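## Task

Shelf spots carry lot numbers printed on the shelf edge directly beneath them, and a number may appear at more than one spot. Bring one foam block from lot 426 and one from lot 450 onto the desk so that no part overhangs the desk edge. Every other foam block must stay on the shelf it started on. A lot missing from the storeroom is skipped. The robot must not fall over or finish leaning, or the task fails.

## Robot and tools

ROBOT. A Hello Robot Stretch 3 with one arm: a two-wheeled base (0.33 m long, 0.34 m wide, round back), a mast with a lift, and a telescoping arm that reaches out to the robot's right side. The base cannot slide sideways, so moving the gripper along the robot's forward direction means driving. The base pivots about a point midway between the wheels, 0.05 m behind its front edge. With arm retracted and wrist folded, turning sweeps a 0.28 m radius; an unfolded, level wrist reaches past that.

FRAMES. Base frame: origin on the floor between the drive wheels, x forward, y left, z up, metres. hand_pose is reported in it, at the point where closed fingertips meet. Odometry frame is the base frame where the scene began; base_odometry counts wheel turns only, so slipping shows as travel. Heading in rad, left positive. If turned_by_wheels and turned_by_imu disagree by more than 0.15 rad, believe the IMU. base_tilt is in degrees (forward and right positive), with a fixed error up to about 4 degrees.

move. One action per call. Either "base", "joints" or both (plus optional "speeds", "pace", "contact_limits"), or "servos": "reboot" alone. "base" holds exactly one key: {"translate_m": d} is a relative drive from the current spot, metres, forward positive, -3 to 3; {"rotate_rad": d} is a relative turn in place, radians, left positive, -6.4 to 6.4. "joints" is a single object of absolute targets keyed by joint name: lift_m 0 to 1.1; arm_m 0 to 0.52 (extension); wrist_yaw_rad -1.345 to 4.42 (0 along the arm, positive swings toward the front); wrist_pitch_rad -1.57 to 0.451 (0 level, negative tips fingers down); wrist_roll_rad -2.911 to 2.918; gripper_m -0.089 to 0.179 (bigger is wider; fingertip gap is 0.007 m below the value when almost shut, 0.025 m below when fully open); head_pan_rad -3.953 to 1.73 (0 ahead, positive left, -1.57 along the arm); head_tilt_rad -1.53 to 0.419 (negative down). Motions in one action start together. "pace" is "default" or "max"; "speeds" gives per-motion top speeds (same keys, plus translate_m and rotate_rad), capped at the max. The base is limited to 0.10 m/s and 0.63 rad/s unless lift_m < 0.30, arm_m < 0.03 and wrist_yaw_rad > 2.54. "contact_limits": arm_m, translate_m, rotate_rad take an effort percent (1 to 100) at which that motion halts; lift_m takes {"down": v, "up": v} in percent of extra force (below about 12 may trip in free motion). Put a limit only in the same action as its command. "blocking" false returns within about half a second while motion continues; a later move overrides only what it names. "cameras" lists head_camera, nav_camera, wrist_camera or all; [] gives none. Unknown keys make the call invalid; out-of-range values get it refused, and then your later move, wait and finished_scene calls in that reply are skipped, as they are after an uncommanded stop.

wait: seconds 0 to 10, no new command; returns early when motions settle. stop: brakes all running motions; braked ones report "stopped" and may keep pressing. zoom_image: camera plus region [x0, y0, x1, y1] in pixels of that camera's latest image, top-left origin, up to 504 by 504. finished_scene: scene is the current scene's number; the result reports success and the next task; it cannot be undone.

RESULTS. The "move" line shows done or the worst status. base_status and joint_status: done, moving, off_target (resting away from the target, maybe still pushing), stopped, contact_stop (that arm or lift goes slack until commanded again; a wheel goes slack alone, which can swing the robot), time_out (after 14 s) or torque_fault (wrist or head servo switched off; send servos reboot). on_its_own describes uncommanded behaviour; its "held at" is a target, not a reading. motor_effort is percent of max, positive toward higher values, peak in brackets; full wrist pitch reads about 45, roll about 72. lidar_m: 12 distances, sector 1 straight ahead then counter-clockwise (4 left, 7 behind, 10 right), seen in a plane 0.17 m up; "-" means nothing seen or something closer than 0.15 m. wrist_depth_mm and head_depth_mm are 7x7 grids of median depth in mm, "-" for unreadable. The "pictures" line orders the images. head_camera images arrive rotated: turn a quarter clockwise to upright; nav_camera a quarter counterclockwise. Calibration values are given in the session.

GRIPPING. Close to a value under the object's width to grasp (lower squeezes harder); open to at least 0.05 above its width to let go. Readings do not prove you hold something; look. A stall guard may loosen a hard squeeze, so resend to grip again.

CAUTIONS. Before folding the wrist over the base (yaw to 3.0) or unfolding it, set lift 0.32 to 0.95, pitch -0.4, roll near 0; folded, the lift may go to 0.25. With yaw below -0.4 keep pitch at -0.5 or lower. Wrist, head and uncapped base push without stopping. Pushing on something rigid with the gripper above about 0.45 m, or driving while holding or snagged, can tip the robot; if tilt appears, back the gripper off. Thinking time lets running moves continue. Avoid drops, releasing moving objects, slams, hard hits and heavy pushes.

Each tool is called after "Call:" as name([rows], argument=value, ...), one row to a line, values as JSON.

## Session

Call:
move()

Scene clock: 0.00 s.
base_odometry: x=+0.000 y=+0.000 heading=+0.000
turned_by_wheels: +0.000
turned_by_imu: +0.000
base_tilt: forward=-0.4 right=-1.1
lidar_m: 0.85 0.77 0.78 0.96 1.18 1.17 1.57 1.48 1.13 1.38 3.09 1.31
head_depth_mm: 1628 2082 1363 1355 1345 1333 1320 / 1646 1263 1202 1194 1186 1177 1169 / 1653 1078 1069 1065 1057 1046 1041 / 1590 971 965 961 951 949 944 / 1470 888 878 874 872 868 868 / 828 813 810 804 800 796 794 / 756 752 750 744 740 738 734
base_status: not commanded
joint_positions: lift_m=+0.306 arm_m=+0.001 wrist_yaw_rad=+2.853 wrist_pitch_rad=-0.337 wrist_roll_rad=+0.000 gripper_m=+0.037 head_pan_rad=+0.000 head_tilt_rad=-0.004
joint_status: not commanded
measured_speeds: all 0
motor_effort: left_wheel=+0.0 right_wheel=+0.8 lift_m=+26.8 arm_m=-5.6 wrist_yaw_rad=-1.4 wrist_pitch_rad=+2.0 wrist_roll_rad=+0.0 gripper_m=+0.4 head_pan_rad=-0.4 head_tilt_rad=+7.6
hand_pose: x=+0.0453 y=+0.0786 z=+0.3376 quat_wxyz=(+0.218, +0.707, +0.017, +0.673) (m; base frame)
wrist_depth_mm: 133 - - - - - - / 136 - - - - - - / 145 - - - - - - / 156 186 872 868 813 - - / 169 181 727 674 666 685 660 / 573 193 126 561 129 573 572 / 499 205 314 500 480 491 494
pictures: head_camera (sideways), nav_camera (sideways), wrist_camera
camera_calibration:
head_camera: T_world_to_cam=[[0.0485605, -0.046266, -0.997748, 1.31414], [0.0559629, 0.997483, -0.04353, 0.0560171], [0.997251, -0.0537231, 0.0510275, -0.116971], [0, 0, 0, 1]] pos_world=[0.0496992, -0.00136005, 1.31959]
nav_camera: T_world_to_cam=[[-0.0226504, 0.0170442, 0.999598, -1.25824], [0.00971052, -0.999804, 0.0172677, 0.0275849], [0.999696, 0.0100977, 0.0224804, -0.0821518], [0, 0, 0, 1]] pos_world=[0.0533594, 0.0498547, 1.25911]
wrist_camera: T_world_to_cam=[[0.968732, -0.247103, -0.0223289, -0.0102512], [-0.145362, -0.492322, -0.858189, 0.367545], [0.201068, 0.834601, -0.512847, 0.26461], [0, 0, 0, 1]] pos_world=[0.0101531, -0.0424262, 0.450899]

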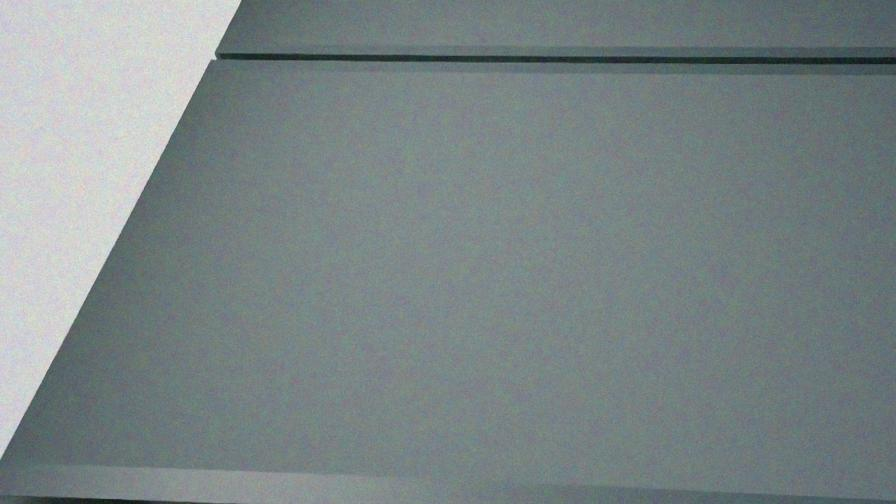

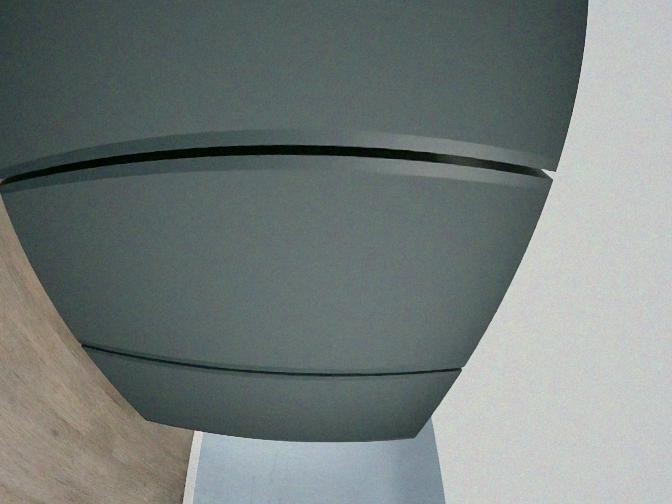

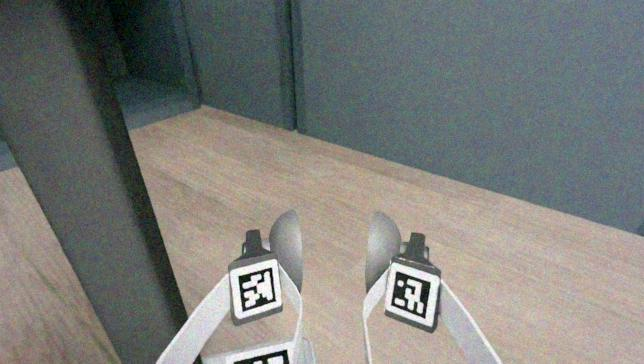

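Call:
move(joints={"head_pan_rad": 1.5, "head_tilt_rad": -0.25}, cameras=["head_camera","nav_camera"])

Call:
move(joints={"head_pan_rad": -1.0}, cameras=["head_camera","nav_camera"])

Call:
move(joints={"head_pan_rad": -2.6}, cameras=["head_camera","nav_camera"])

Scene clock: 7.33 s.
move: done
base_odometry: x=+0.000 y=+0.000 heading=+0.000
turned_by_wheels: +0.000
turned_by_imu: +0.000
base_tilt: forward=-0.4 right=-1.2
lidar_m: 0.84 0.77 0.78 0.96 1.18 1.16 1.58 1.48 1.13 1.37 3.09 1.31
head_depth_mm: 753 767 786 804 827 844 863 / 826 846 865 887 914 938 964 / 917 940 971 1001 1019 1048 1083 / 1024 1047 1082 1121 1162 1196 1250 / 1170 1194 1241 1286 1345 1406 1451 / 1225 1262 1308 1363 1434 1461 1497 / 1420 1473 1544 1526 1657 1467 1516
base_status: not commanded
joint_positions: lift_m=+0.306 arm_m=+0.001 wrist_yaw_rad=+2.853 wrist_pitch_rad=-0.337 wrist_roll_rad=+0.000 gripper_m=+0.037 head_pan_rad=+1.535 head_tilt_rad=-0.250
joint_status: all done
measured_speeds: translate_m=+0.000 rotate_rad=+0.000 lift_m=+0.000 arm_m=+0.000 wrist_yaw_rad=+0.000 wrist_pitch_rad=+0.000 wrist_roll_rad=+0.000 head_pan_rad=-0.024 head_tilt_rad=+0.000
motor_effort: left_wheel=+0.0(0.8) right_wheel=+0.7(0.9) lift_m=+26.7(27.1) arm_m=-12.4(13.0) wrist_yaw_rad=-0.6(1.9) wrist_pitch_rad=+2.1(2.1) wrist_roll_rad=+0.0(0.3) gripper_m=+0.5(0.9) head_pan_rad=-2.8(4.6) head_tilt_rad=-3.1(9.5)
hand_pose: x=+0.0453 y=+0.0786 z=+0.3376 quat_wxyz=(+0.218, +0.707, +0.017, +0.673) (m; base frame)
wrist_depth_mm: 133 - - - - - - / 136 - - - - - - / 145 - - - - - - / 156 186 865 870 828 - - / 169 180 727 669 661 699 658 / 577 193 126 560 128 579 572 / 501 205 314 496 487 493 491
pictures: head_camera (sideways), nav_camera (sideways)
camera_calibration:
head_camera: T_world_to_cam=[[0.0393208, -0.197141, -0.979586, 1.29026], [-0.995306, 0.0790328, -0.055857, 0.0783891], [0.0884311, 0.977184, -0.193108, 0.20636], [0, 0, 0, 1]] pos_world=[0.00903847, 0.0465159, 1.30815]
nav_camera: T_world_to_cam=[[-0.00917313, 0.221737, 0.975063, -1.22605], [0.999656, -0.0219165, 0.0143885, 0.0253864], [0.0245604, 0.97486, -0.22146, 0.24126], [0, 0, 0, 1]] pos_world=[-0.0425498, 0.0372221, 1.24854]

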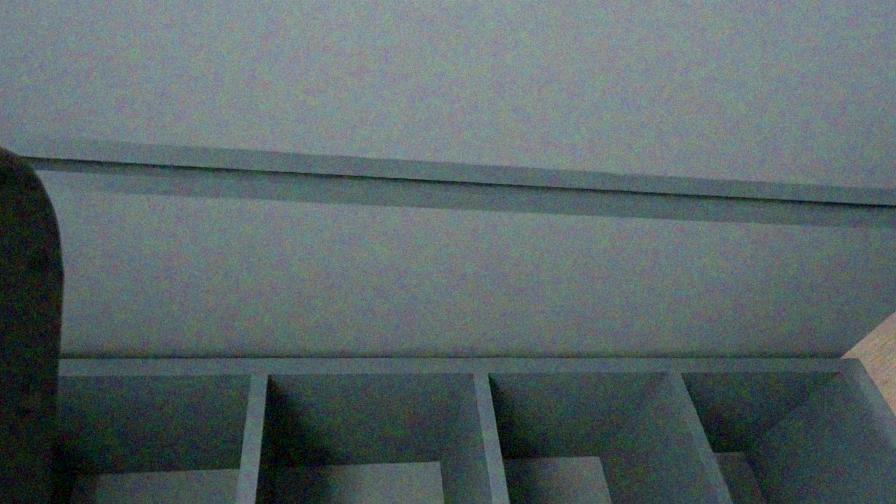

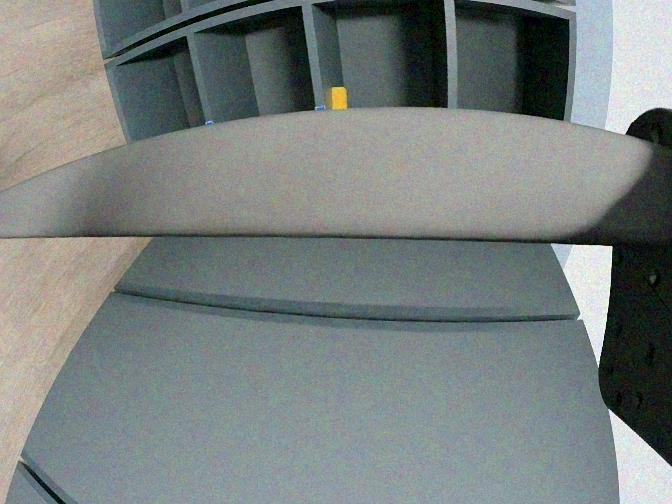

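Scene clock: 9.97 s.
move: done
base_odometry: x=+0.000 y=+0.000 heading=+0.000
turned_by_wheels: +0.000
turned_by_imu: +0.000
base_tilt: forward=-0.3 right=-1.3
lidar_m: 0.84 0.77 0.78 0.96 1.17 1.17 1.57 1.48 1.13 1.38 3.10 1.31
head_depth_mm: 2637 3005 3042 3115 1929 2212 1653 / 2637 2967 3067 3177 3031 2184 1633 / 2678 2885 3011 3178 3234 2159 1633 / 2691 2868 2940 3148 3178 2182 1627 / 2712 2831 2922 3019 3147 2139 1630 / 2692 2744 2911 3014 3094 2141 1614 / 2692 2748 2853 2932 3050 2115 1604
base_status: not commanded
joint_positions: lift_m=+0.306 arm_m=+0.001 wrist_yaw_rad=+2.853 wrist_pitch_rad=-0.337 wrist_roll_rad=+0.000 gripper_m=+0.037 head_pan_rad=-1.008 head_tilt_rad=-0.250
joint_status: all done
measured_speeds: translate_m=+0.000 rotate_rad=+0.000 lift_m=+0.000 arm_m=+0.000 wrist_yaw_rad=+0.000 wrist_pitch_rad=+0.000 wrist_roll_rad=+0.000 head_pan_rad=+0.024 head_tilt_rad=+0.000
motor_effort: left_wheel=+0.0(0.6) right_wheel=+0.5(1.5) lift_m=+26.8(27.4) arm_m=-12.2(12.9) wrist_yaw_rad=-0.7(2.2) wrist_pitch_rad=+2.1(2.1) wrist_roll_rad=-0.1(0.3) gripper_m=+0.6(1.2) head_pan_rad=+3.2(5.0) head_tilt_rad=-2.2(3.8)
hand_pose: x=+0.0453 y=+0.0786 z=+0.3376 quat_wxyz=(+0.218, +0.707, +0.017, +0.673) (m; base frame)
wrist_depth_mm: 133 - - - - - - / 136 - - - - - - / 144 - - - - - - / 155 186 871 869 809 - - / 169 181 732 679 664 684 654 / 571 193 126 562 129 570 576 / 504 205 315 498 485 495 487
pictures: head_camera (sideways), nav_camera (sideways)
camera_calibration:
head_camera: T_world_to_cam=[[-0.143817, 0.14127, -0.979469, 1.29125], [0.866971, 0.495217, -0.0558733, 0.0670863], [0.477156, -0.857207, -0.193698, 0.204748], [0, 0, 0, 1]] pos_world=[0.0298455, -0.0401257, 1.30815]
nav_camera: T_world_to_cam=[[0.132774, -0.178567, 0.974928, -1.22675], [-0.83834, -0.544959, 0.0143577, 0.0366062], [0.528732, -0.819227, -0.222056, 0.239006], [0, 0, 0, 1]] pos_world=[0.0671979, -0.00330719, 1.24854]

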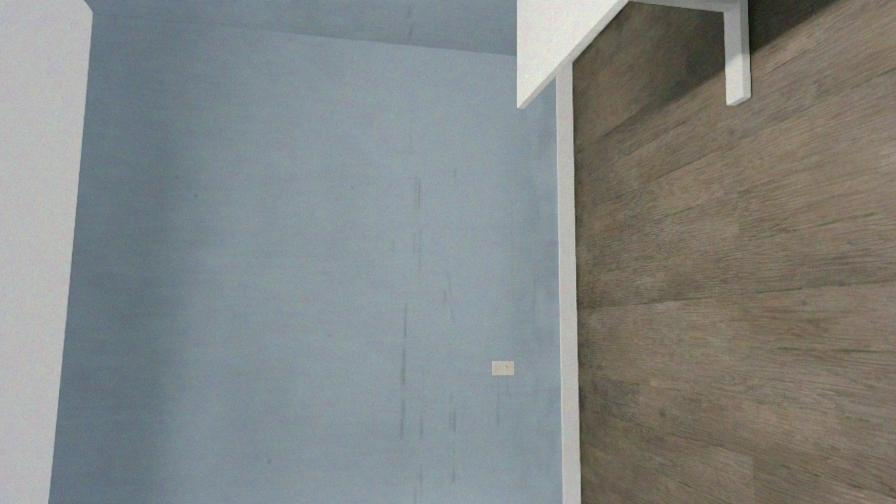

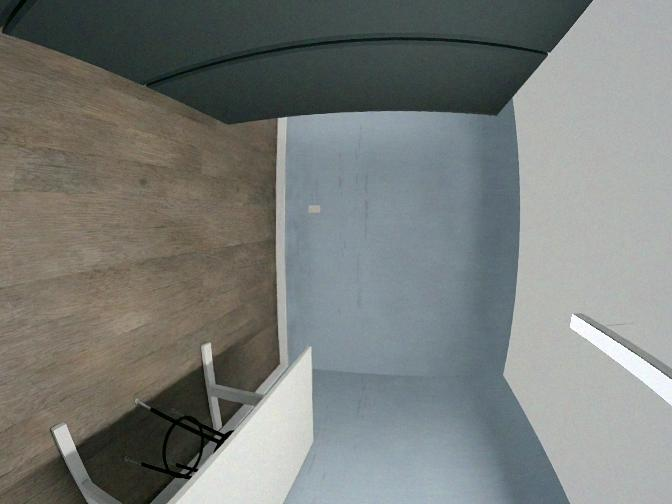

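Scene clock: 12.20 s.
move: done
base_odometry: x=+0.000 y=+0.000 heading=+0.000
turned_by_wheels: +0.000
turned_by_imu: +0.000
base_tilt: forward=-0.3 right=-1.3
lidar_m: 0.84 0.77 0.78 0.96 1.18 1.16 1.57 1.48 1.13 1.38 3.10 1.31
head_depth_mm: 1395 1465 1517 1581 1666 1741 1660 / 1377 1430 1490 1561 1635 1711 1641 / 1358 1402 1473 1530 1599 1668 1639 / 1331 1375 1443 1488 1569 1640 1625 / 1305 1356 1410 1465 1525 1603 1623 / 1306 1348 1404 1458 1533 1587 1614 / 1291 1333 1385 1441 1502 1566 1592
base_status: not commanded
joint_positions: lift_m=+0.306 arm_m=+0.001 wrist_yaw_rad=+2.853 wrist_pitch_rad=-0.337 wrist_roll_rad=+0.000 gripper_m=+0.037 head_pan_rad=-2.608 head_tilt_rad=-0.250
joint_status: all done
measured_speeds: translate_m=+0.000 rotate_rad=+0.000 lift_m=+0.000 arm_m=+0.000 wrist_yaw_rad=+0.000 wrist_pitch_rad=+0.000 wrist_roll_rad=+0.000 head_pan_rad=+0.024 head_tilt_rad=+0.000
motor_effort: left_wheel=+0.0(0.9) right_wheel=+0.4(1.3) lift_m=+26.7(27.0) arm_m=-12.0(12.9) wrist_yaw_rad=-0.2(1.6) wrist_pitch_rad=+2.1(2.2) wrist_roll_rad=+0.0(0.3) gripper_m=+0.5(1.0) head_pan_rad=+3.0(6.3) head_tilt_rad=-2.3(3.5)
hand_pose: x=+0.0453 y=+0.0786 z=+0.3376 quat_wxyz=(+0.218, +0.707, +0.017, +0.673) (m; base frame)
wrist_depth_mm: 134 - - - - - - / 136 - - - - - - / 145 - - - - - - / 156 185 879 870 821 - - / 169 180 734 668 665 680 657 / 575 193 126 564 129 573 571 / 504 205 314 495 481 492 486
pictures: head_camera (sideways), nav_camera (sideways)
camera_calibration:
head_camera: T_world_to_cam=[[0.145451, 0.139599, -0.979467, 1.28947], [0.469474, -0.881177, -0.055873, 0.0695433], [-0.870883, -0.451708, -0.193706, 0.213041], [0, 0, 0, 1]] pos_world=[-0.0346705, -0.022497, 1.30815]
nav_camera: T_world_to_cam=[[-0.182399, -0.127456, 0.974928, -1.22482], [-0.520032, 0.854026, 0.0143574, 0.0345987], [-0.834444, -0.504376, -0.222055, 0.24732], [0, 0, 0, 1]] pos_world=[0.000960181, -0.0609175, 1.24854]

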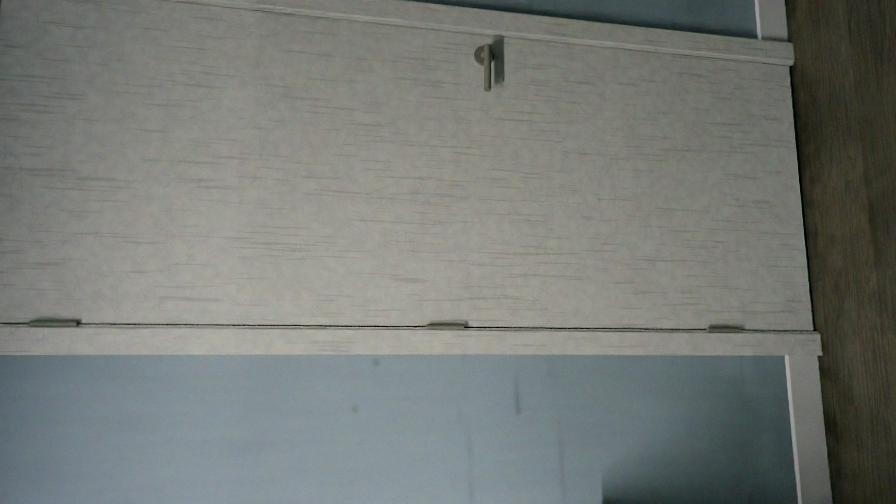

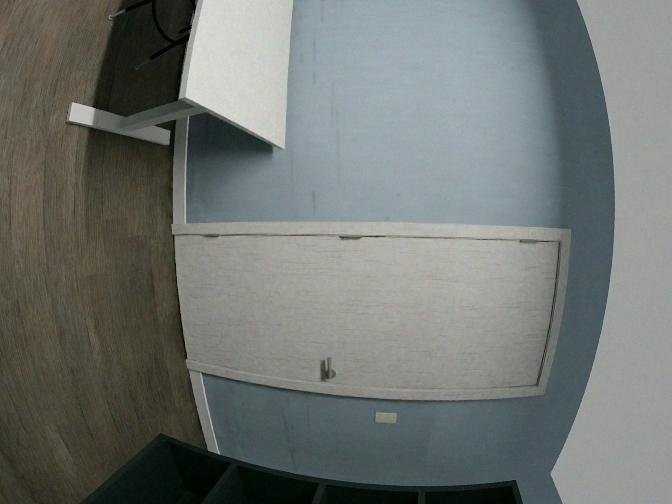

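Call:
move(joints={"head_pan_rad": -3.9, "head_tilt_rad": -0.5}, cameras=["head_camera","nav_camera"])

Call:
move(joints={"head_pan_rad": 0.7}, cameras=["nav_camera"])

Scene clock: 20.93 s.
move: done
base_odometry: x=+0.000 y=+0.000 heading=+0.000
turned_by_wheels: +0.000
turned_by_imu: +0.000
base_tilt: forward=-0.4 right=-1.2
lidar_m: 0.84 0.77 0.78 0.96 1.18 1.16 1.57 1.49 1.13 1.38 3.09 1.31
head_depth_mm: - - - - - - 1283 / - - - - - - - / 1287 1437 1507 1650 1797 - - / 986 1221 1222 1548 1673 1542 1293 / 998 1431 1222 1519 1551 1545 1295 / 1340 1492 1479 1696 1831 1570 1287 / 1354 1503 1568 1671 1801 1575 1283
base_status: not commanded
joint_positions: lift_m=+0.306 arm_m=+0.001 wrist_yaw_rad=+2.853 wrist_pitch_rad=-0.337 wrist_roll_rad=+0.000 gripper_m=+0.037 head_pan_rad=-3.929 head_tilt_rad=-0.507
joint_status: all done
measured_speeds: all 0
motor_effort: left_wheel=-0.3(0.6) right_wheel=-0.1(1.4) lift_m=+26.7(26.9) arm_m=-12.1(12.7) wrist_yaw_rad=+0.1(1.8) wrist_pitch_rad=+2.1(2.1) wrist_roll_rad=+0.1(0.4) gripper_m=+0.0(0.8) head_pan_rad=+2.7(4.7) head_tilt_rad=-0.7(7.4)
hand_pose: x=+0.0453 y=+0.0786 z=+0.3376 quat_wxyz=(+0.218, +0.707, +0.017, +0.673) (m; base frame)
wrist_depth_mm: 133 - - - - - - / 137 - - - - - - / 144 - - - - - - / 156 186 883 873 834 - - / 169 181 734 665 662 695 658 / 568 193 126 562 129 580 577 / 507 205 314 498 486 490 493
pictures: head_camera (sideways), nav_camera (sideways)
camera_calibration:
head_camera: T_world_to_cam=[[0.342379, -0.278474, -0.897346, 1.18101], [-0.726866, -0.683681, -0.0651659, 0.0888442], [-0.595351, 0.674561, -0.436491, 0.527253], [0, 0, 0, 1]] pos_world=[-0.0258751, 0.0339575, 1.29571]
nav_camera: T_world_to_cam=[[-0.3383, 0.315797, 0.886468, -1.10847], [0.696852, 0.717139, 0.0104624, 0.0323146], [-0.632417, 0.621276, -0.462672, 0.559222], [0, 0, 0, 1]] pos_world=[-0.0438515, -0.0205549, 1.24102]

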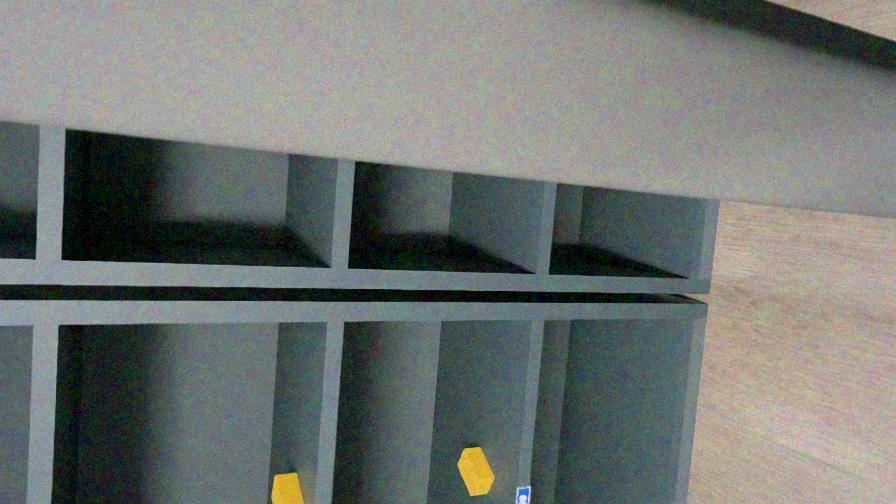

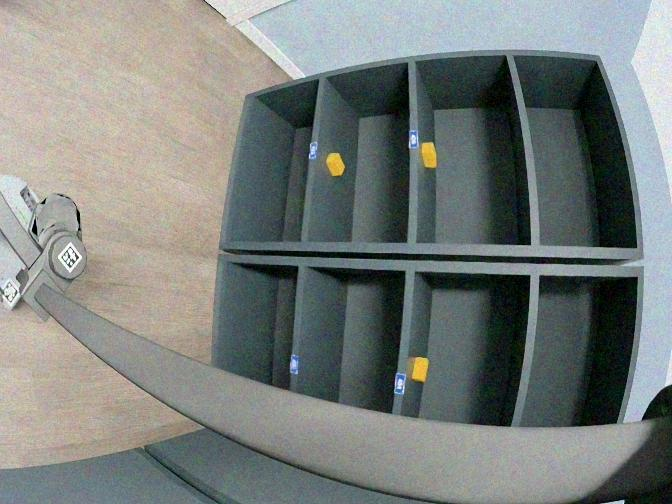

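Scene clock: 24.40 s.
move: done
base_odometry: x=+0.000 y=+0.000 heading=+0.000
turned_by_wheels: +0.000
turned_by_imu: +0.000
base_tilt: forward=-0.2 right=-1.1
lidar_m: 0.84 0.77 0.78 0.96 1.17 1.16 1.57 1.48 1.13 1.38 3.09 1.31
head_depth_mm: 614 671 731 802 876 982 1118 / 616 667 724 793 897 1005 1130 / 618 669 725 797 884 998 1128 / 619 670 729 802 887 999 1130 / 619 672 731 805 891 1003 1135 / 620 672 733 806 895 1004 1144 / 624 674 735 811 900 1004 1145
base_status: not commanded
joint_positions: lift_m=+0.306 arm_m=+0.001 wrist_yaw_rad=+2.853 wrist_pitch_rad=-0.337 wrist_roll_rad=+0.000 gripper_m=+0.037 head_pan_rad=+0.708 head_tilt_rad=-0.500
joint_status: all done
measured_speeds: translate_m=+0.000 rotate_rad=+0.000 lift_m=+0.000 arm_m=+0.000 wrist_yaw_rad=+0.000 wrist_pitch_rad=+0.000 wrist_roll_rad=+0.000 head_pan_rad=-0.024 head_tilt_rad=+0.000
motor_effort: left_wheel=-0.2(0.7) right_wheel=+0.8(1.2) lift_m=+25.9(27.2) arm_m=-11.8(12.7) wrist_yaw_rad=-1.0(1.9) wrist_pitch_rad=+2.1(2.1) wrist_roll_rad=-0.2(0.3) gripper_m=+0.3(1.1) head_pan_rad=-3.2(5.9) head_tilt_rad=+4.3(5.2)
hand_pose: x=+0.0453 y=+0.0786 z=+0.3376 quat_wxyz=(+0.218, +0.707, +0.017, +0.673) (m; base frame)
wrist_depth_mm: 133 - - - - - - / 136 - - - - - - / 144 - - - - - - / 156 186 888 880 814 - - / 170 181 724 665 669 695 661 / 580 193 126 560 129 576 574 / 509 205 314 503 481 495 495
pictures: nav_camera (sideways)
camera_calibration:
nav_camera: T_world_to_cam=[[0.335377, 0.309609, 0.889755, -1.1168], [0.663057, -0.748495, 0.0105269, 0.0324289], [0.669237, 0.586428, -0.456316, 0.543077], [0, 0, 0, 1]] pos_world=[-0.0103993, 0.0515691, 1.24116]

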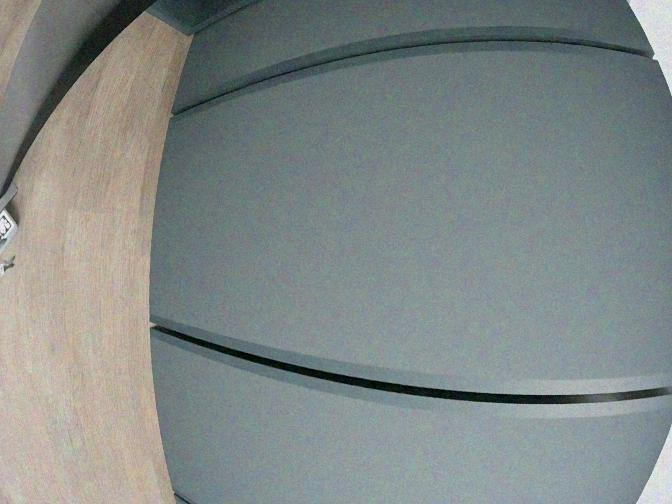

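Call:
move(base={"rotate_rad": -2.41}, joints={"head_pan_rad": -1.57, "head_tilt_rad": -0.4}, cameras=["head_camera","nav_camera"], pace="max")

Scene clock: 37.30 s.
move: done
base_odometry: x=+0.000 y=+0.000 heading=-2.410
turned_by_wheels: -2.410
turned_by_imu: -2.371
base_tilt: forward=-0.2 right=-1.2
lidar_m: 1.48 1.13 2.00 3.09 1.02 0.79 0.77 0.82 1.20 1.16 1.57 1.52
head_depth_mm: 1324 1418 1495 1614 1477 1702 1425 / 1331 1422 1499 1633 1460 1701 1423 / 1358 1433 1522 1641 1521 1677 1409 / 1326 1211 1494 1614 1434 1609 1404 / 1001 1062 1158 1227 1329 1493 1397 / 1377 1461 1530 1681 1484 1650 1396 / 1394 1473 1543 1691 1475 1649 1392
base_status: done
joint_positions: lift_m=+0.306 arm_m=+0.001 wrist_yaw_rad=+2.853 wrist_pitch_rad=-0.337 wrist_roll_rad=+0.000 gripper_m=+0.037 head_pan_rad=-1.570 head_tilt_rad=-0.399
joint_status: all done
measured_speeds: all 0
motor_effort: left_wheel=+6.9(12.1) right_wheel=-9.1(13.7) lift_m=+26.6(27.3) arm_m=-12.3(13.0) wrist_yaw_rad=+0.3(2.0) wrist_pitch_rad=+2.0(2.1) wrist_roll_rad=+0.0(0.4) gripper_m=+0.7(1.0) head_pan_rad=+3.6(5.0) head_tilt_rad=-3.5(8.2)
hand_pose: x=+0.0453 y=+0.0786 z=+0.3376 quat_wxyz=(+0.218, +0.707, +0.017, +0.673) (m; base frame)
wrist_depth_mm: 133 - - - - - - / 136 - - - - - - / 145 - - - - - - / 155 186 879 872 851 858 901 / 170 181 731 671 669 686 684 / 572 194 126 559 129 568 576 / 508 205 317 496 482 492 491
pictures: head_camera (sideways), nav_camera (sideways)
camera_calibration:
head_camera: T_world_to_cam=[[-0.0464362, 0.339698, -0.939388, 1.23828], [0.997503, -0.0343312, -0.0617237, 0.0738596], [-0.0532177, -0.939908, -0.337255, 0.394888], [0, 0, 0, 1]] pos_world=[0.00484088, -0.0469466, 1.30096]
nav_camera: T_world_to_cam=[[0.0172666, -0.364359, 0.931098, -1.1688], [-0.999794, -0.016254, 0.0121799, 0.0404601], [0.0106963, -0.931117, -0.364565, 0.427686], [0, 0, 0, 1]] pos_world=[0.0560582, -0.0269791, 1.24369]

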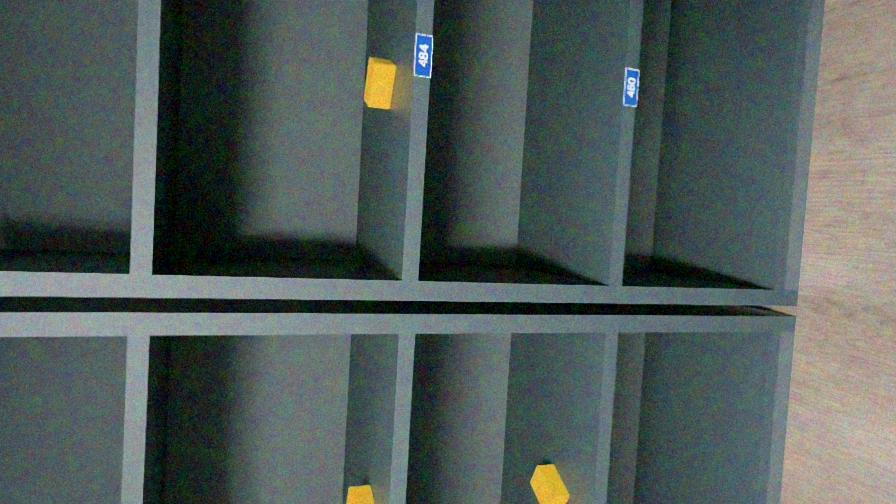

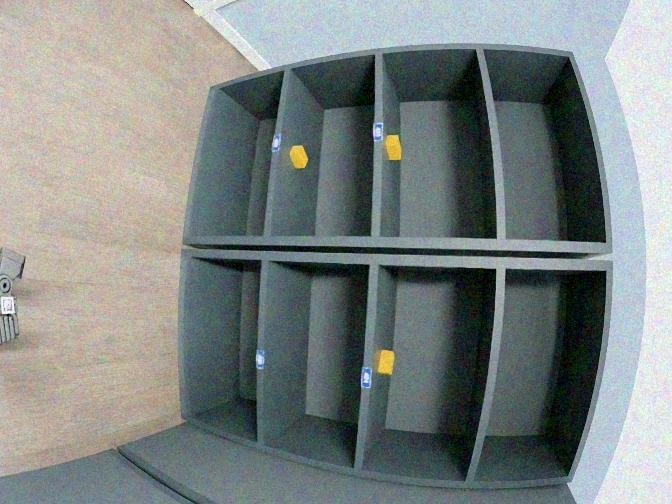

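Call:
zoom_image(camera="head_camera", region=[340, 0, 660, 130])

Call:
move(joints={"head_pan_rad": -1.0}, cameras=["head_camera"])

Call:
zoom_image(camera="head_camera", region=[340, 0, 740, 400])

Scaled by 1.575 from the camera's 896x504 image, which has a finer 1280x720 frame.

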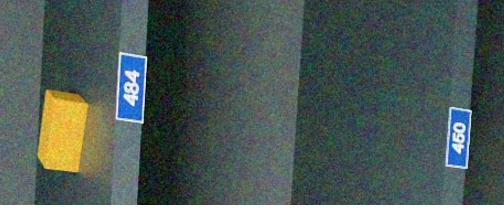

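Scene clock: 46.73 s.
move: done
base_odometry: x=+0.000 y=+0.000 heading=-2.410
turned_by_wheels: +0.000
turned_by_imu: +0.000
base_tilt: forward=-0.4 right=-1.2
lidar_m: 1.48 1.13 2.01 3.09 1.02 0.79 0.77 0.82 1.20 1.16 1.57 1.52
head_depth_mm: 1406 1463 1527 1602 1451 1647 1362 / 1492 1551 1634 1746 1531 1698 1416 / 1577 1653 1727 1859 1715 1674 1415 / 1441 1506 1604 1811 1903 1712 1408 / 1757 1854 1969 2105 2162 1743 1391 / 1642 1742 1843 1952 2061 1754 1387 / 1500 1570 1645 1758 1860 1736 1388
base_status: not commanded
joint_positions: lift_m=+0.306 arm_m=+0.001 wrist_yaw_rad=+2.853 wrist_pitch_rad=-0.337 wrist_roll_rad=+0.000 gripper_m=+0.037 head_pan_rad=-0.982 head_tilt_rad=-0.400
joint_status: all done
measured_speeds: all 0
motor_effort: left_wheel=+7.0(7.4) right_wheel=-9.0(9.7) lift_m=+25.6(27.3) arm_m=-11.1(12.0) wrist_yaw_rad=-1.6(1.8) wrist_pitch_rad=+2.1(2.2) wrist_roll_rad=+0.2(0.3) gripper_m=+0.1(0.8) head_pan_rad=+0.2(5.2) head_tilt_rad=-3.9(4.4)
hand_pose: x=+0.0453 y=+0.0786 z=+0.3376 quat_wxyz=(+0.218, +0.707, +0.017, +0.673) (m; base frame)
wrist_depth_mm: 133 - - - - - - / 136 - - - - - - / 144 - - - - - - / 155 186 867 869 855 851 877 / 169 180 730 676 672 691 676 / 569 193 126 568 129 577 571 / 505 205 314 498 484 495 490
pictures: head_camera (sideways)
camera_calibration:
head_camera: T_world_to_cam=[[-0.227478, 0.25749, -0.939123, 1.23899], [0.849078, 0.524639, -0.0618207, 0.0749252], [0.476782, -0.811451, -0.337973, 0.392523], [0, 0, 0, 1]] pos_world=[0.0310782, -0.0398235, 1.30086]

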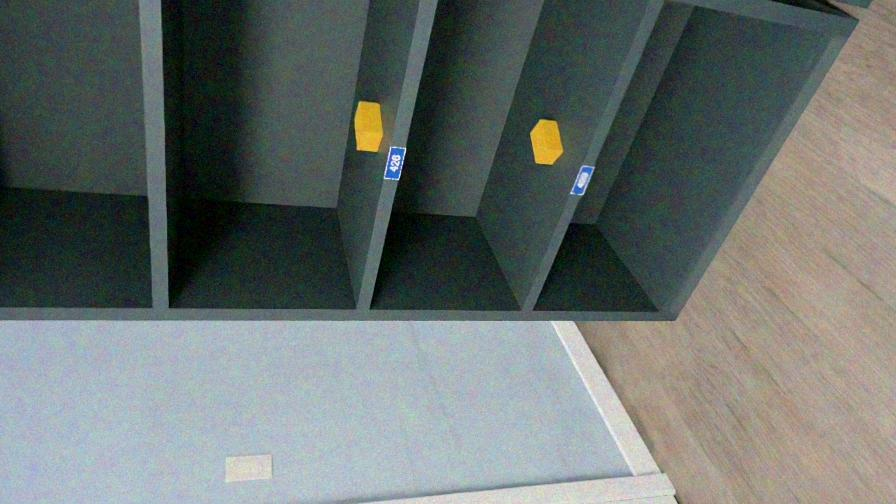

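Scaled by 1.260 from the camera's 896x504 image, which has a finer 1280x720 frame.

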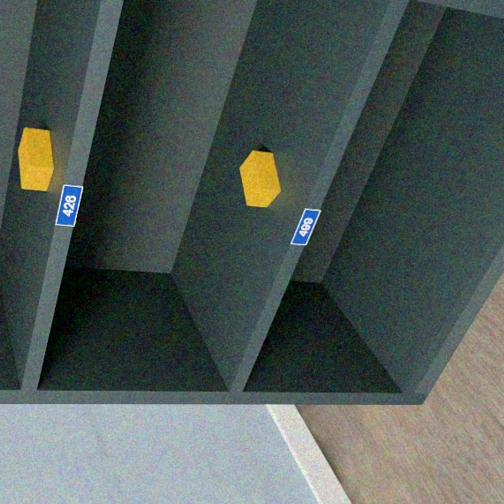

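Call:
zoom_image(camera="head_camera", region=[365, 130, 425, 200])

Scaled by 7.200 from the camera's 896x504 image, which has a finer 1280x720 frame.

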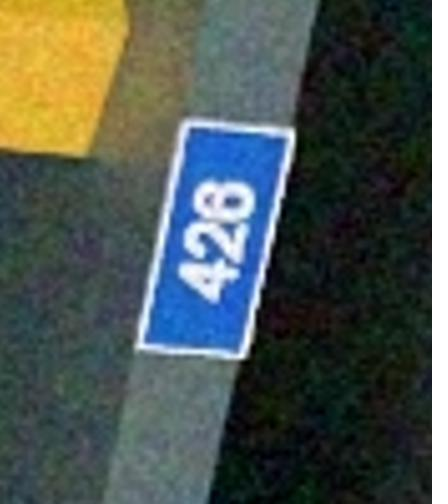

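Call:
move(base={"rotate_rad": -0.866}, joints={"lift_m": 0.285}, pace="max", cameras=[])

Call:
move(base={"translate_m": 0.92}, pace="max", cameras=[])

Call:
move(base={"rotate_rad": 0.785}, joints={"lift_m": 0.9, "head_pan_rad": -1.57, "head_tilt_rad": -0.5}, cameras=["head_camera"])

Scene clock: 89.23 s.
move: done
base_odometry: x=+0.000 y=+0.000 heading=+3.008
turned_by_wheels: -0.866
turned_by_imu: -0.848
base_tilt: forward=-0.3 right=-1.1
lidar_m: 1.57 1.48 1.13 1.38 3.09 1.52 0.89 0.77 0.77 0.90 1.45 1.16
head_depth_mm: 1216 1221 1253 1316 1379 1425 1383 / 1432 1454 1535 1503 1522 1592 1420 / 1413 1503 1582 1750 1606 1681 1422 / 1376 1472 1544 1692 1504 1668 1404 / 1348 1431 1513 1635 1490 1661 1397 / 1321 1396 1477 1606 1480 1647 1394 / 1262 1173 1163 1145 1238 1367 1367
base_status: done
joint_positions: lift_m=+0.285 arm_m=+0.001 wrist_yaw_rad=+2.853 wrist_pitch_rad=-0.338 wrist_roll_rad=+0.000 gripper_m=+0.037 head_pan_rad=-1.000 head_tilt_rad=-0.400
joint_status: all done
measured_speeds: all 0
motor_effort: left_wheel=+6.2(15.0) right_wheel=-8.9(14.7) lift_m=+28.3(29.6) arm_m=-12.8(12.8) wrist_yaw_rad=-0.9(1.4) wrist_pitch_rad=+2.2(2.3) wrist_roll_rad=-0.1(0.3) gripper_m=+0.4(1.0) head_pan_rad=-3.1(3.6) head_tilt_rad=-3.1(4.1)
hand_pose: x=+0.0453 y=+0.0785 z=+0.3160 quat_wxyz=(+0.218, +0.707, +0.018, +0.673) (m; base frame)
wrist_depth_mm: 133 - - - - - - / 136 - - - - - - / 145 - - - - - - / 156 186 836 825 821 814 806 / 171 181 693 647 630 655 650 / 546 193 126 542 129 541 544 / 481 205 291 460 459 470 469
pictures: none
No camera images: "cameras" was empty.

Scene clock: 93.67 s.
move: done
base_odometry: x=-0.912 y=+0.123 heading=+3.008
turned_by_wheels: +0.000
turned_by_imu: +0.000
base_tilt: forward=-0.3 right=-1.2
lidar_m: 0.66 0.84 0.84 0.98 1.67 2.80 1.64 1.43 1.42 0.67 0.87 0.81
head_depth_mm: 489 739 746 757 674 781 787 / 443 885 935 876 668 975 842 / 450 892 957 934 627 1062 837 / 458 868 931 922 619 1054 834 / 466 848 908 909 605 1050 818 / 476 833 890 898 578 1040 803 / 487 815 865 886 573 1038 822
base_status: done
joint_positions: lift_m=+0.285 arm_m=+0.001 wrist_yaw_rad=+2.853 wrist_pitch_rad=-0.338 wrist_roll_rad=+0.000 gripper_m=+0.037 head_pan_rad=-1.000 head_tilt_rad=-0.400
joint_status: not commanded
measured_speeds: all 0
motor_effort: left_wheel=+1.6(15.7) right_wheel=+6.2(10.9) lift_m=+25.1(28.9) arm_m=-9.5(12.6) wrist_yaw_rad=-0.1(1.7) wrist_pitch_rad=+2.1(2.3) wrist_roll_rad=+0.0(0.4) gripper_m=+0.2(1.0) head_pan_rad=-2.5(3.4) head_tilt_rad=-2.2(3.8)
hand_pose: x=+0.0453 y=+0.0785 z=+0.3160 quat_wxyz=(+0.218, +0.707, +0.018, +0.673) (m; base frame)
wrist_depth_mm: 134 - - 971 - - - / 136 - - - - - - / 144 - - - - - 690 / 155 186 842 829 814 767 740 / 171 180 684 635 632 657 648 / 544 193 126 533 129 549 543 / 481 205 291 460 461 465 471
pictures: none
No camera images: "cameras" was empty.

Scene clock: 100.10 s.
move: done
base_odometry: x=-0.912 y=+0.123 heading=-2.491
turned_by_wheels: +0.785
turned_by_imu: +0.772
base_tilt: forward=-0.3 right=-1.4
lidar_m: 0.84 0.88 1.16 3.39 2.02 1.47 1.42 0.73 0.67 0.97 0.66 0.86
head_depth_mm: 791 857 932 737 1014 965 - / 788 853 934 729 1107 961 843 / 790 856 930 718 1097 952 798 / 792 856 934 638 1089 894 812 / 789 857 928 705 1117 942 814 / 792 858 923 694 1118 937 807 / 791 858 918 691 1102 934 802
base_status: done
joint_positions: lift_m=+0.900 arm_m=+0.001 wrist_yaw_rad=+2.853 wrist_pitch_rad=-0.338 wrist_roll_rad=+0.000 gripper_m=+0.037 head_pan_rad=-1.570 head_tilt_rad=-0.501
joint_status: all done
measured_speeds: all 0
motor_effort: left_wheel=-8.7(12.3) right_wheel=+8.9(12.3) lift_m=+29.9(32.7) arm_m=-12.2(13.1) wrist_yaw_rad=-0.6(2.1) wrist_pitch_rad=+2.2(2.3) wrist_roll_rad=+0.0(0.3) gripper_m=+0.4(1.0) head_pan_rad=+3.6(6.2) head_tilt_rad=+3.9(9.6)
hand_pose: x=+0.0452 y=+0.0785 z=+0.9310 quat_wxyz=(+0.218, +0.707, +0.018, +0.673) (m; base frame)
wrist_depth_mm: 133 - - - - - - / 136 - - - - - - / 145 - - - - - - / 156 186 - - - - - / 172 181 - - - - - / - 193 126 - 129 - - / - 205 - - - - -
pictures: head_camera (sideways)
camera_calibration:
head_camera: T_world_to_cam=[[-0.0466553, 0.43345, -0.899969, 1.18682], [0.997503, -0.0276022, -0.0650055, 0.0781318], [-0.0530178, -0.900755, -0.43108, 0.516924], [0, 0, 0, 1]] pos_world=[0.00484078, -0.0466476, 1.29601]

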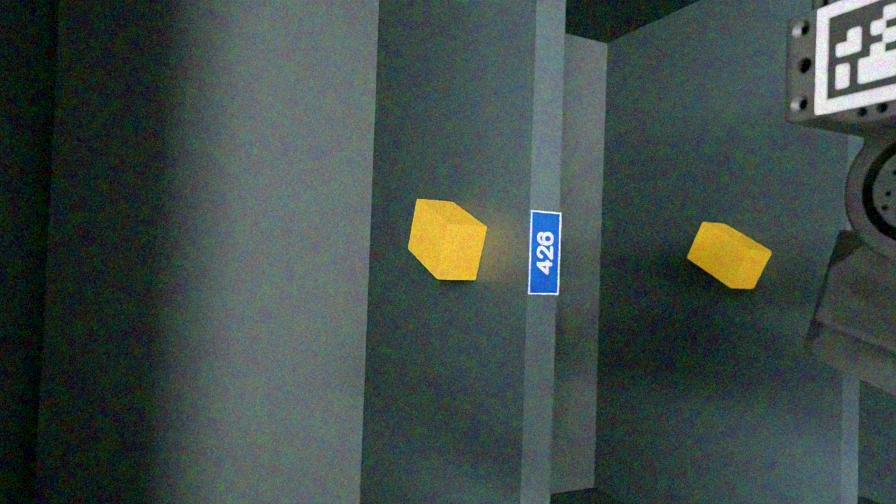

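Call:
move(base={"translate_m": -0.03}, joints={"wrist_yaw_rad": 0.0, "wrist_pitch_rad": -0.4, "gripper_m": 0.179}, cameras=[])

Call:
move(joints={"lift_m": 1.03}, cameras=["wrist_camera","head_camera"])

Scene clock: 126.70 s.
move: done
base_odometry: x=-0.888 y=+0.141 heading=-2.491
turned_by_wheels: +0.000
turned_by_imu: +0.000
base_tilt: forward=-0.1 right=-1.2
lidar_m: 0.87 0.90 1.17 2.37 1.97 1.45 1.40 1.37 0.65 0.97 0.68 0.89
head_depth_mm: 793 858 936 740 941 932 - / 793 857 933 731 1100 958 798 / 790 856 931 723 1099 982 800 / 790 857 933 651 1091 978 - / 789 854 932 701 1084 946 785 / 791 854 917 699 1115 937 808 / 789 856 919 688 1107 934 803
base_status: done
joint_positions: lift_m=+0.900 arm_m=+0.001 wrist_yaw_rad=+0.003 wrist_pitch_rad=-0.412 wrist_roll_rad=+0.000 gripper_m=+0.179 head_pan_rad=-1.570 head_tilt_rad=-0.500
joint_status: all done
measured_speeds: all 0
motor_effort: left_wheel=-8.8(12.7) right_wheel=-3.7(8.1) lift_m=+24.3(29.5) arm_m=-10.7(11.9) wrist_yaw_rad=-3.0(6.3) wrist_pitch_rad=+1.6(4.4) wrist_roll_rad=+0.2(0.3) gripper_m=+0.5(83.8) head_pan_rad=+3.5(4.1) head_tilt_rad=+3.8(5.3)
hand_pose: x=-0.0208 y=-0.3708 z=+0.9141 quat_wxyz=(+0.693, +0.146, -0.692, -0.144) (m; base frame)
wrist_depth_mm: - - 252 250 - - - / - - - - - - - / - - - - - - - / - - - - - - - / - 143 - - - - - / - 126 - 584 - - - / - - - - - - 105
pictures: none
No camera images: "cameras" was empty.

Scene clock: 128.70 s.
move: done
base_odometry: x=-0.888 y=+0.141 heading=-2.491
turned_by_wheels: +0.000
turned_by_imu: +0.000
base_tilt: forward=-0.3 right=-1.1
lidar_m: 0.87 0.90 1.18 2.38 1.97 1.44 1.40 1.37 0.65 0.97 0.68 0.89
head_depth_mm: 792 860 930 - - - - / 791 858 932 781 - - - / 794 856 931 769 - - - / 789 857 934 673 1091 - 813 / 793 858 933 701 1083 887 811 / 791 858 919 699 563 936 806 / 792 857 915 690 1110 933 803
base_status: not commanded
joint_positions: lift_m=+1.030 arm_m=+0.001 wrist_yaw_rad=+0.003 wrist_pitch_rad=-0.413 wrist_roll_rad=+0.000 gripper_m=+0.179 head_pan_rad=-1.570 head_tilt_rad=-0.500
joint_status: all done
measured_speeds: all 0
motor_effort: left_wheel=-8.5(8.9) right_wheel=-3.6(4.6) lift_m=+27.2(32.4) arm_m=-11.4(12.0) wrist_yaw_rad=-2.1(4.2) wrist_pitch_rad=+1.9(2.0) wrist_roll_rad=+0.1(0.3) gripper_m=+0.8(1.1) head_pan_rad=+3.5(4.2) head_tilt_rad=+3.3(4.8)
hand_pose: x=-0.0209 y=-0.3706 z=+1.0439 quat_wxyz=(+0.693, +0.146, -0.691, -0.144) (m; base frame)
wrist_depth_mm: - - - - - - - / - - - - - - - / - - - - - - - / - - - 324 - - - / - 142 - - - 848 - / - 126 - - - - - / - - - 662 - - 105
pictures: head_camera (sideways), wrist_camera
camera_calibration:
head_camera: T_world_to_cam=[[-0.0466208, 0.432241, -0.900552, 1.18761], [0.997505, -0.027705, -0.0649376, 0.0780453], [-0.0530185, -0.901333, -0.429871, 0.515369], [0, 0, 0, 1]] pos_world=[0.00484088, -0.046653, 1.29612]
wrist_camera: T_world_to_cam=[[-0.998888, -0.0398562, -0.0251986, -0.00267765], [-0.00239852, 0.576645, -0.816991, 1.09904], [0.0470928, -0.816022, -0.576099, 0.466105], [0, 0, 0, 1]] pos_world=[-0.0219888, -0.253512, 1.16636]

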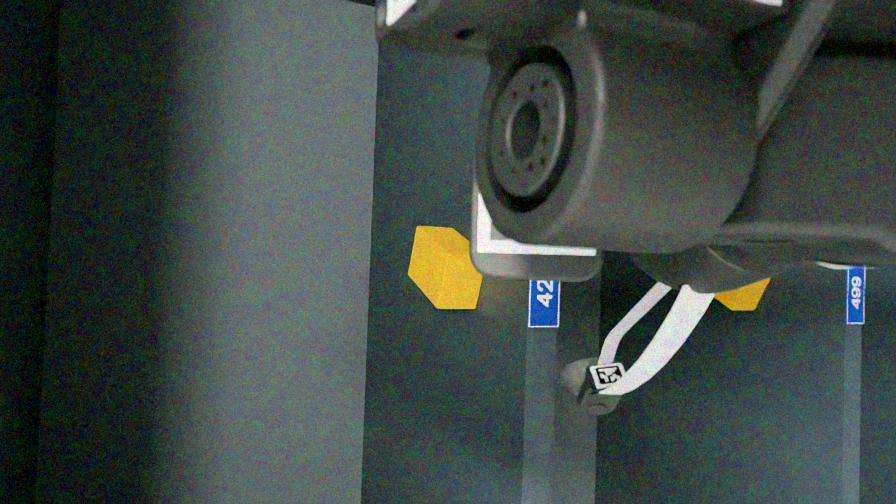

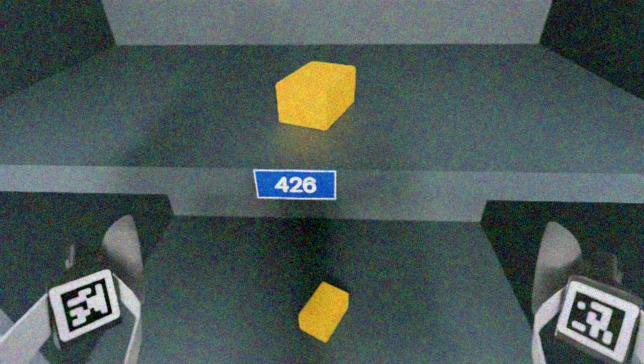

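Call:
move(base={"translate_m": 0.111}, joints={"lift_m": 1.09, "wrist_yaw_rad": -0.39, "wrist_pitch_rad": -0.45}, cameras=[])

Call:
move(joints={"arm_m": 0.24}, contact_limits={"arm_m": 32}, cameras=["wrist_camera","head_camera"])

Scene clock: 163.57 s.
move: done
base_odometry: x=-0.976 y=+0.073 heading=-2.491
turned_by_wheels: +0.000
turned_by_imu: +0.000
base_tilt: forward=-0.3 right=-1.3
lidar_m: 0.76 0.79 1.11 1.15 2.12 1.56 1.51 0.73 0.72 0.97 0.62 0.78
head_depth_mm: 792 838 - - - - - / 794 839 - - - - 1158 / 792 837 - - - - - / 792 856 930 716 1122 - 1139 / 790 854 933 707 1117 946 812 / 792 855 922 699 1114 937 809 / 793 847 905 692 947 903 802
base_status: done
joint_positions: lift_m=+1.090 arm_m=+0.001 wrist_yaw_rad=-0.387 wrist_pitch_rad=-0.461 wrist_roll_rad=+0.000 gripper_m=+0.179 head_pan_rad=-1.570 head_tilt_rad=-0.500
joint_status: all done
measured_speeds: all 0
motor_effort: left_wheel=+5.6(8.8) right_wheel=+5.4(11.7) lift_m=+24.4(31.7) arm_m=-10.0(11.2) wrist_yaw_rad=-3.1(7.5) wrist_pitch_rad=+1.7(3.5) wrist_roll_rad=+0.1(0.3) gripper_m=+0.4(1.1) head_pan_rad=+3.0(3.8) head_tilt_rad=+4.0(4.7)
hand_pose: x=-0.1041 y=-0.3480 z=+1.0930 quat_wxyz=(+0.645, +0.027, -0.706, -0.291) (m; base frame)
wrist_depth_mm: - - - - - - - / - - - - - - - / - - 416 - - - - / - - - 380 - - - / - 142 356 - - - - / - 126 - - - - - / - - - - - - 105
pictures: none
No camera images: "cameras" was empty.

Scene clock: 166.57 s.
move: done
base_odometry: x=-0.976 y=+0.073 heading=-2.491
turned_by_wheels: +0.000
turned_by_imu: +0.000
base_tilt: forward=-0.4 right=-1.2
lidar_m: 0.76 0.79 1.11 1.15 2.13 1.56 1.51 0.73 0.72 0.97 0.61 0.77
head_depth_mm: 794 830 932 692 1111 961 829 / 796 295 318 665 1109 958 828 / 795 299 310 619 1098 925 824 / 793 839 319 672 1096 947 814 / 793 853 933 707 1113 942 811 / 790 854 918 699 1116 938 812 / 790 848 910 692 945 905 804
base_status: not commanded
joint_positions: lift_m=+1.090 arm_m=+0.240 wrist_yaw_rad=-0.387 wrist_pitch_rad=-0.462 wrist_roll_rad=+0.000 gripper_m=+0.179 head_pan_rad=-1.570 head_tilt_rad=-0.500
joint_status: all done
measured_speeds: all 0
motor_effort: left_wheel=+5.3(5.8) right_wheel=+4.9(6.3) lift_m=+24.7(25.0) arm_m=+12.5(14.5) wrist_yaw_rad=-2.9(4.5) wrist_pitch_rad=+1.7(1.9) wrist_roll_rad=+0.0(0.4) gripper_m=+0.6(1.2) head_pan_rad=+3.0(3.9) head_tilt_rad=+3.7(4.6)
contact_limits: arm_m 32 (drawing in: default 31, maximum 55; extending or still: default 39, maximum 69)
hand_pose: x=-0.1041 y=-0.5874 z=+1.0930 quat_wxyz=(+0.645, +0.027, -0.706, -0.292) (m; base frame)
wrist_depth_mm: - - - - - 571 - / - - - - - - - / - - - - - - - / - - - - - - - / - 143 - - - - - / - 126 - - - - - / - - - - - - 105
pictures: head_camera (sideways), wrist_camera
camera_calibration:
head_camera: T_world_to_cam=[[-0.0466208, 0.432241, -0.900552, 1.18761], [0.997505, -0.027705, -0.0649376, 0.0780453], [-0.0530185, -0.901333, -0.429871, 0.515369], [0, 0, 0, 1]] pos_world=[0.00484088, -0.046653, 1.29612]
wrist_camera: T_world_to_cam=[[-0.938442, 0.344388, -0.0269118, 0.14061], [0.232015, 0.570675, -0.787717, 1.25291], [-0.255923, -0.745471, -0.615449, 0.37432], [0, 0, 0, 1]] pos_world=[-0.0629434, -0.484386, 1.2211]

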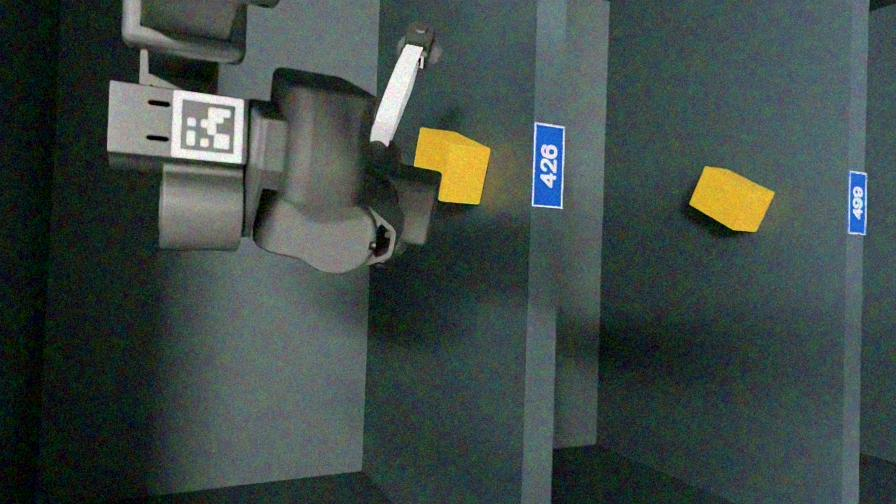

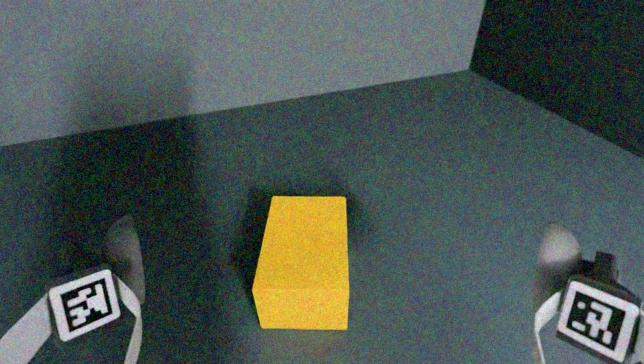

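Call:
move(joints={"arm_m": 0.325}, contact_limits={"arm_m": 32}, cameras=["wrist_camera","head_camera"])

Scene clock: 185.87 s.
move: done
base_odometry: x=-0.976 y=+0.073 heading=-2.491
turned_by_wheels: +0.000
turned_by_imu: +0.000
base_tilt: forward=-0.3 right=-1.2
lidar_m: 0.76 0.79 1.11 1.15 2.13 1.56 1.50 0.73 0.73 0.97 0.61 0.77
head_depth_mm: 794 302 933 737 1112 964 828 / 793 387 911 691 1103 961 826 / 748 371 362 642 1099 924 820 / 792 830 420 716 1096 945 816 / 792 855 931 704 1123 943 810 / 793 856 922 697 1118 937 809 / 792 844 908 690 943 905 804
base_status: not commanded
joint_positions: lift_m=+1.090 arm_m=+0.325 wrist_yaw_rad=-0.387 wrist_pitch_rad=-0.462 wrist_roll_rad=+0.000 gripper_m=+0.179 head_pan_rad=-1.570 head_tilt_rad=-0.500
joint_status: all done
measured_speeds: all 0
motor_effort: left_wheel=+5.3(5.8) right_wheel=+5.2(6.4) lift_m=+26.6(26.7) arm_m=+12.5(14.5) wrist_yaw_rad=-3.1(4.3) wrist_pitch_rad=+1.7(1.9) wrist_roll_rad=+0.0(0.3) gripper_m=+0.6(1.0) head_pan_rad=+3.4(3.8) head_tilt_rad=+3.1(4.3)
contact_limits: arm_m 32 (drawing in: default 31, maximum 55; extending or still: default 39, maximum 69)
hand_pose: x=-0.1041 y=-0.6724 z=+1.0930 quat_wxyz=(+0.645, +0.027, -0.706, -0.292) (m; base frame)
wrist_depth_mm: 321 332 - - - 491 - / - - - - - - - / - - - - - - - / - - - - - - - / - 142 - - - - - / - 126 - - - - - / - - - 188 187 - 105
pictures: head_camera (sideways), wrist_camera
camera_calibration:
head_camera: T_world_to_cam=[[-0.0466208, 0.432241, -0.900552, 1.18761], [0.997505, -0.027705, -0.0649376, 0.0780453], [-0.0530185, -0.901333, -0.429871, 0.515369], [0, 0, 0, 1]] pos_world=[0.00484088, -0.046653, 1.29612]
wrist_camera: T_world_to_cam=[[-0.938442, 0.344388, -0.0269118, 0.169883], [0.232015, 0.570675, -0.787717, 1.30142], [-0.255923, -0.745471, -0.615449, 0.310955], [0, 0, 0, 1]] pos_world=[-0.0629434, -0.569386, 1.2211]

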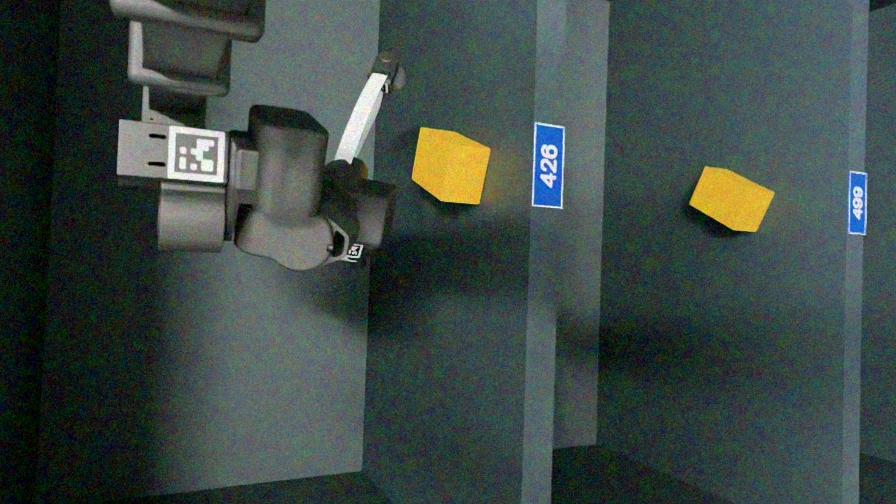

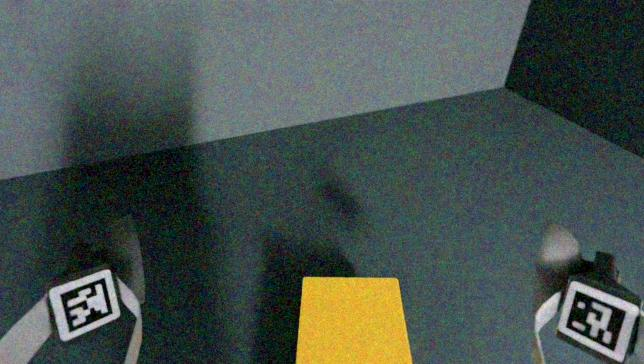

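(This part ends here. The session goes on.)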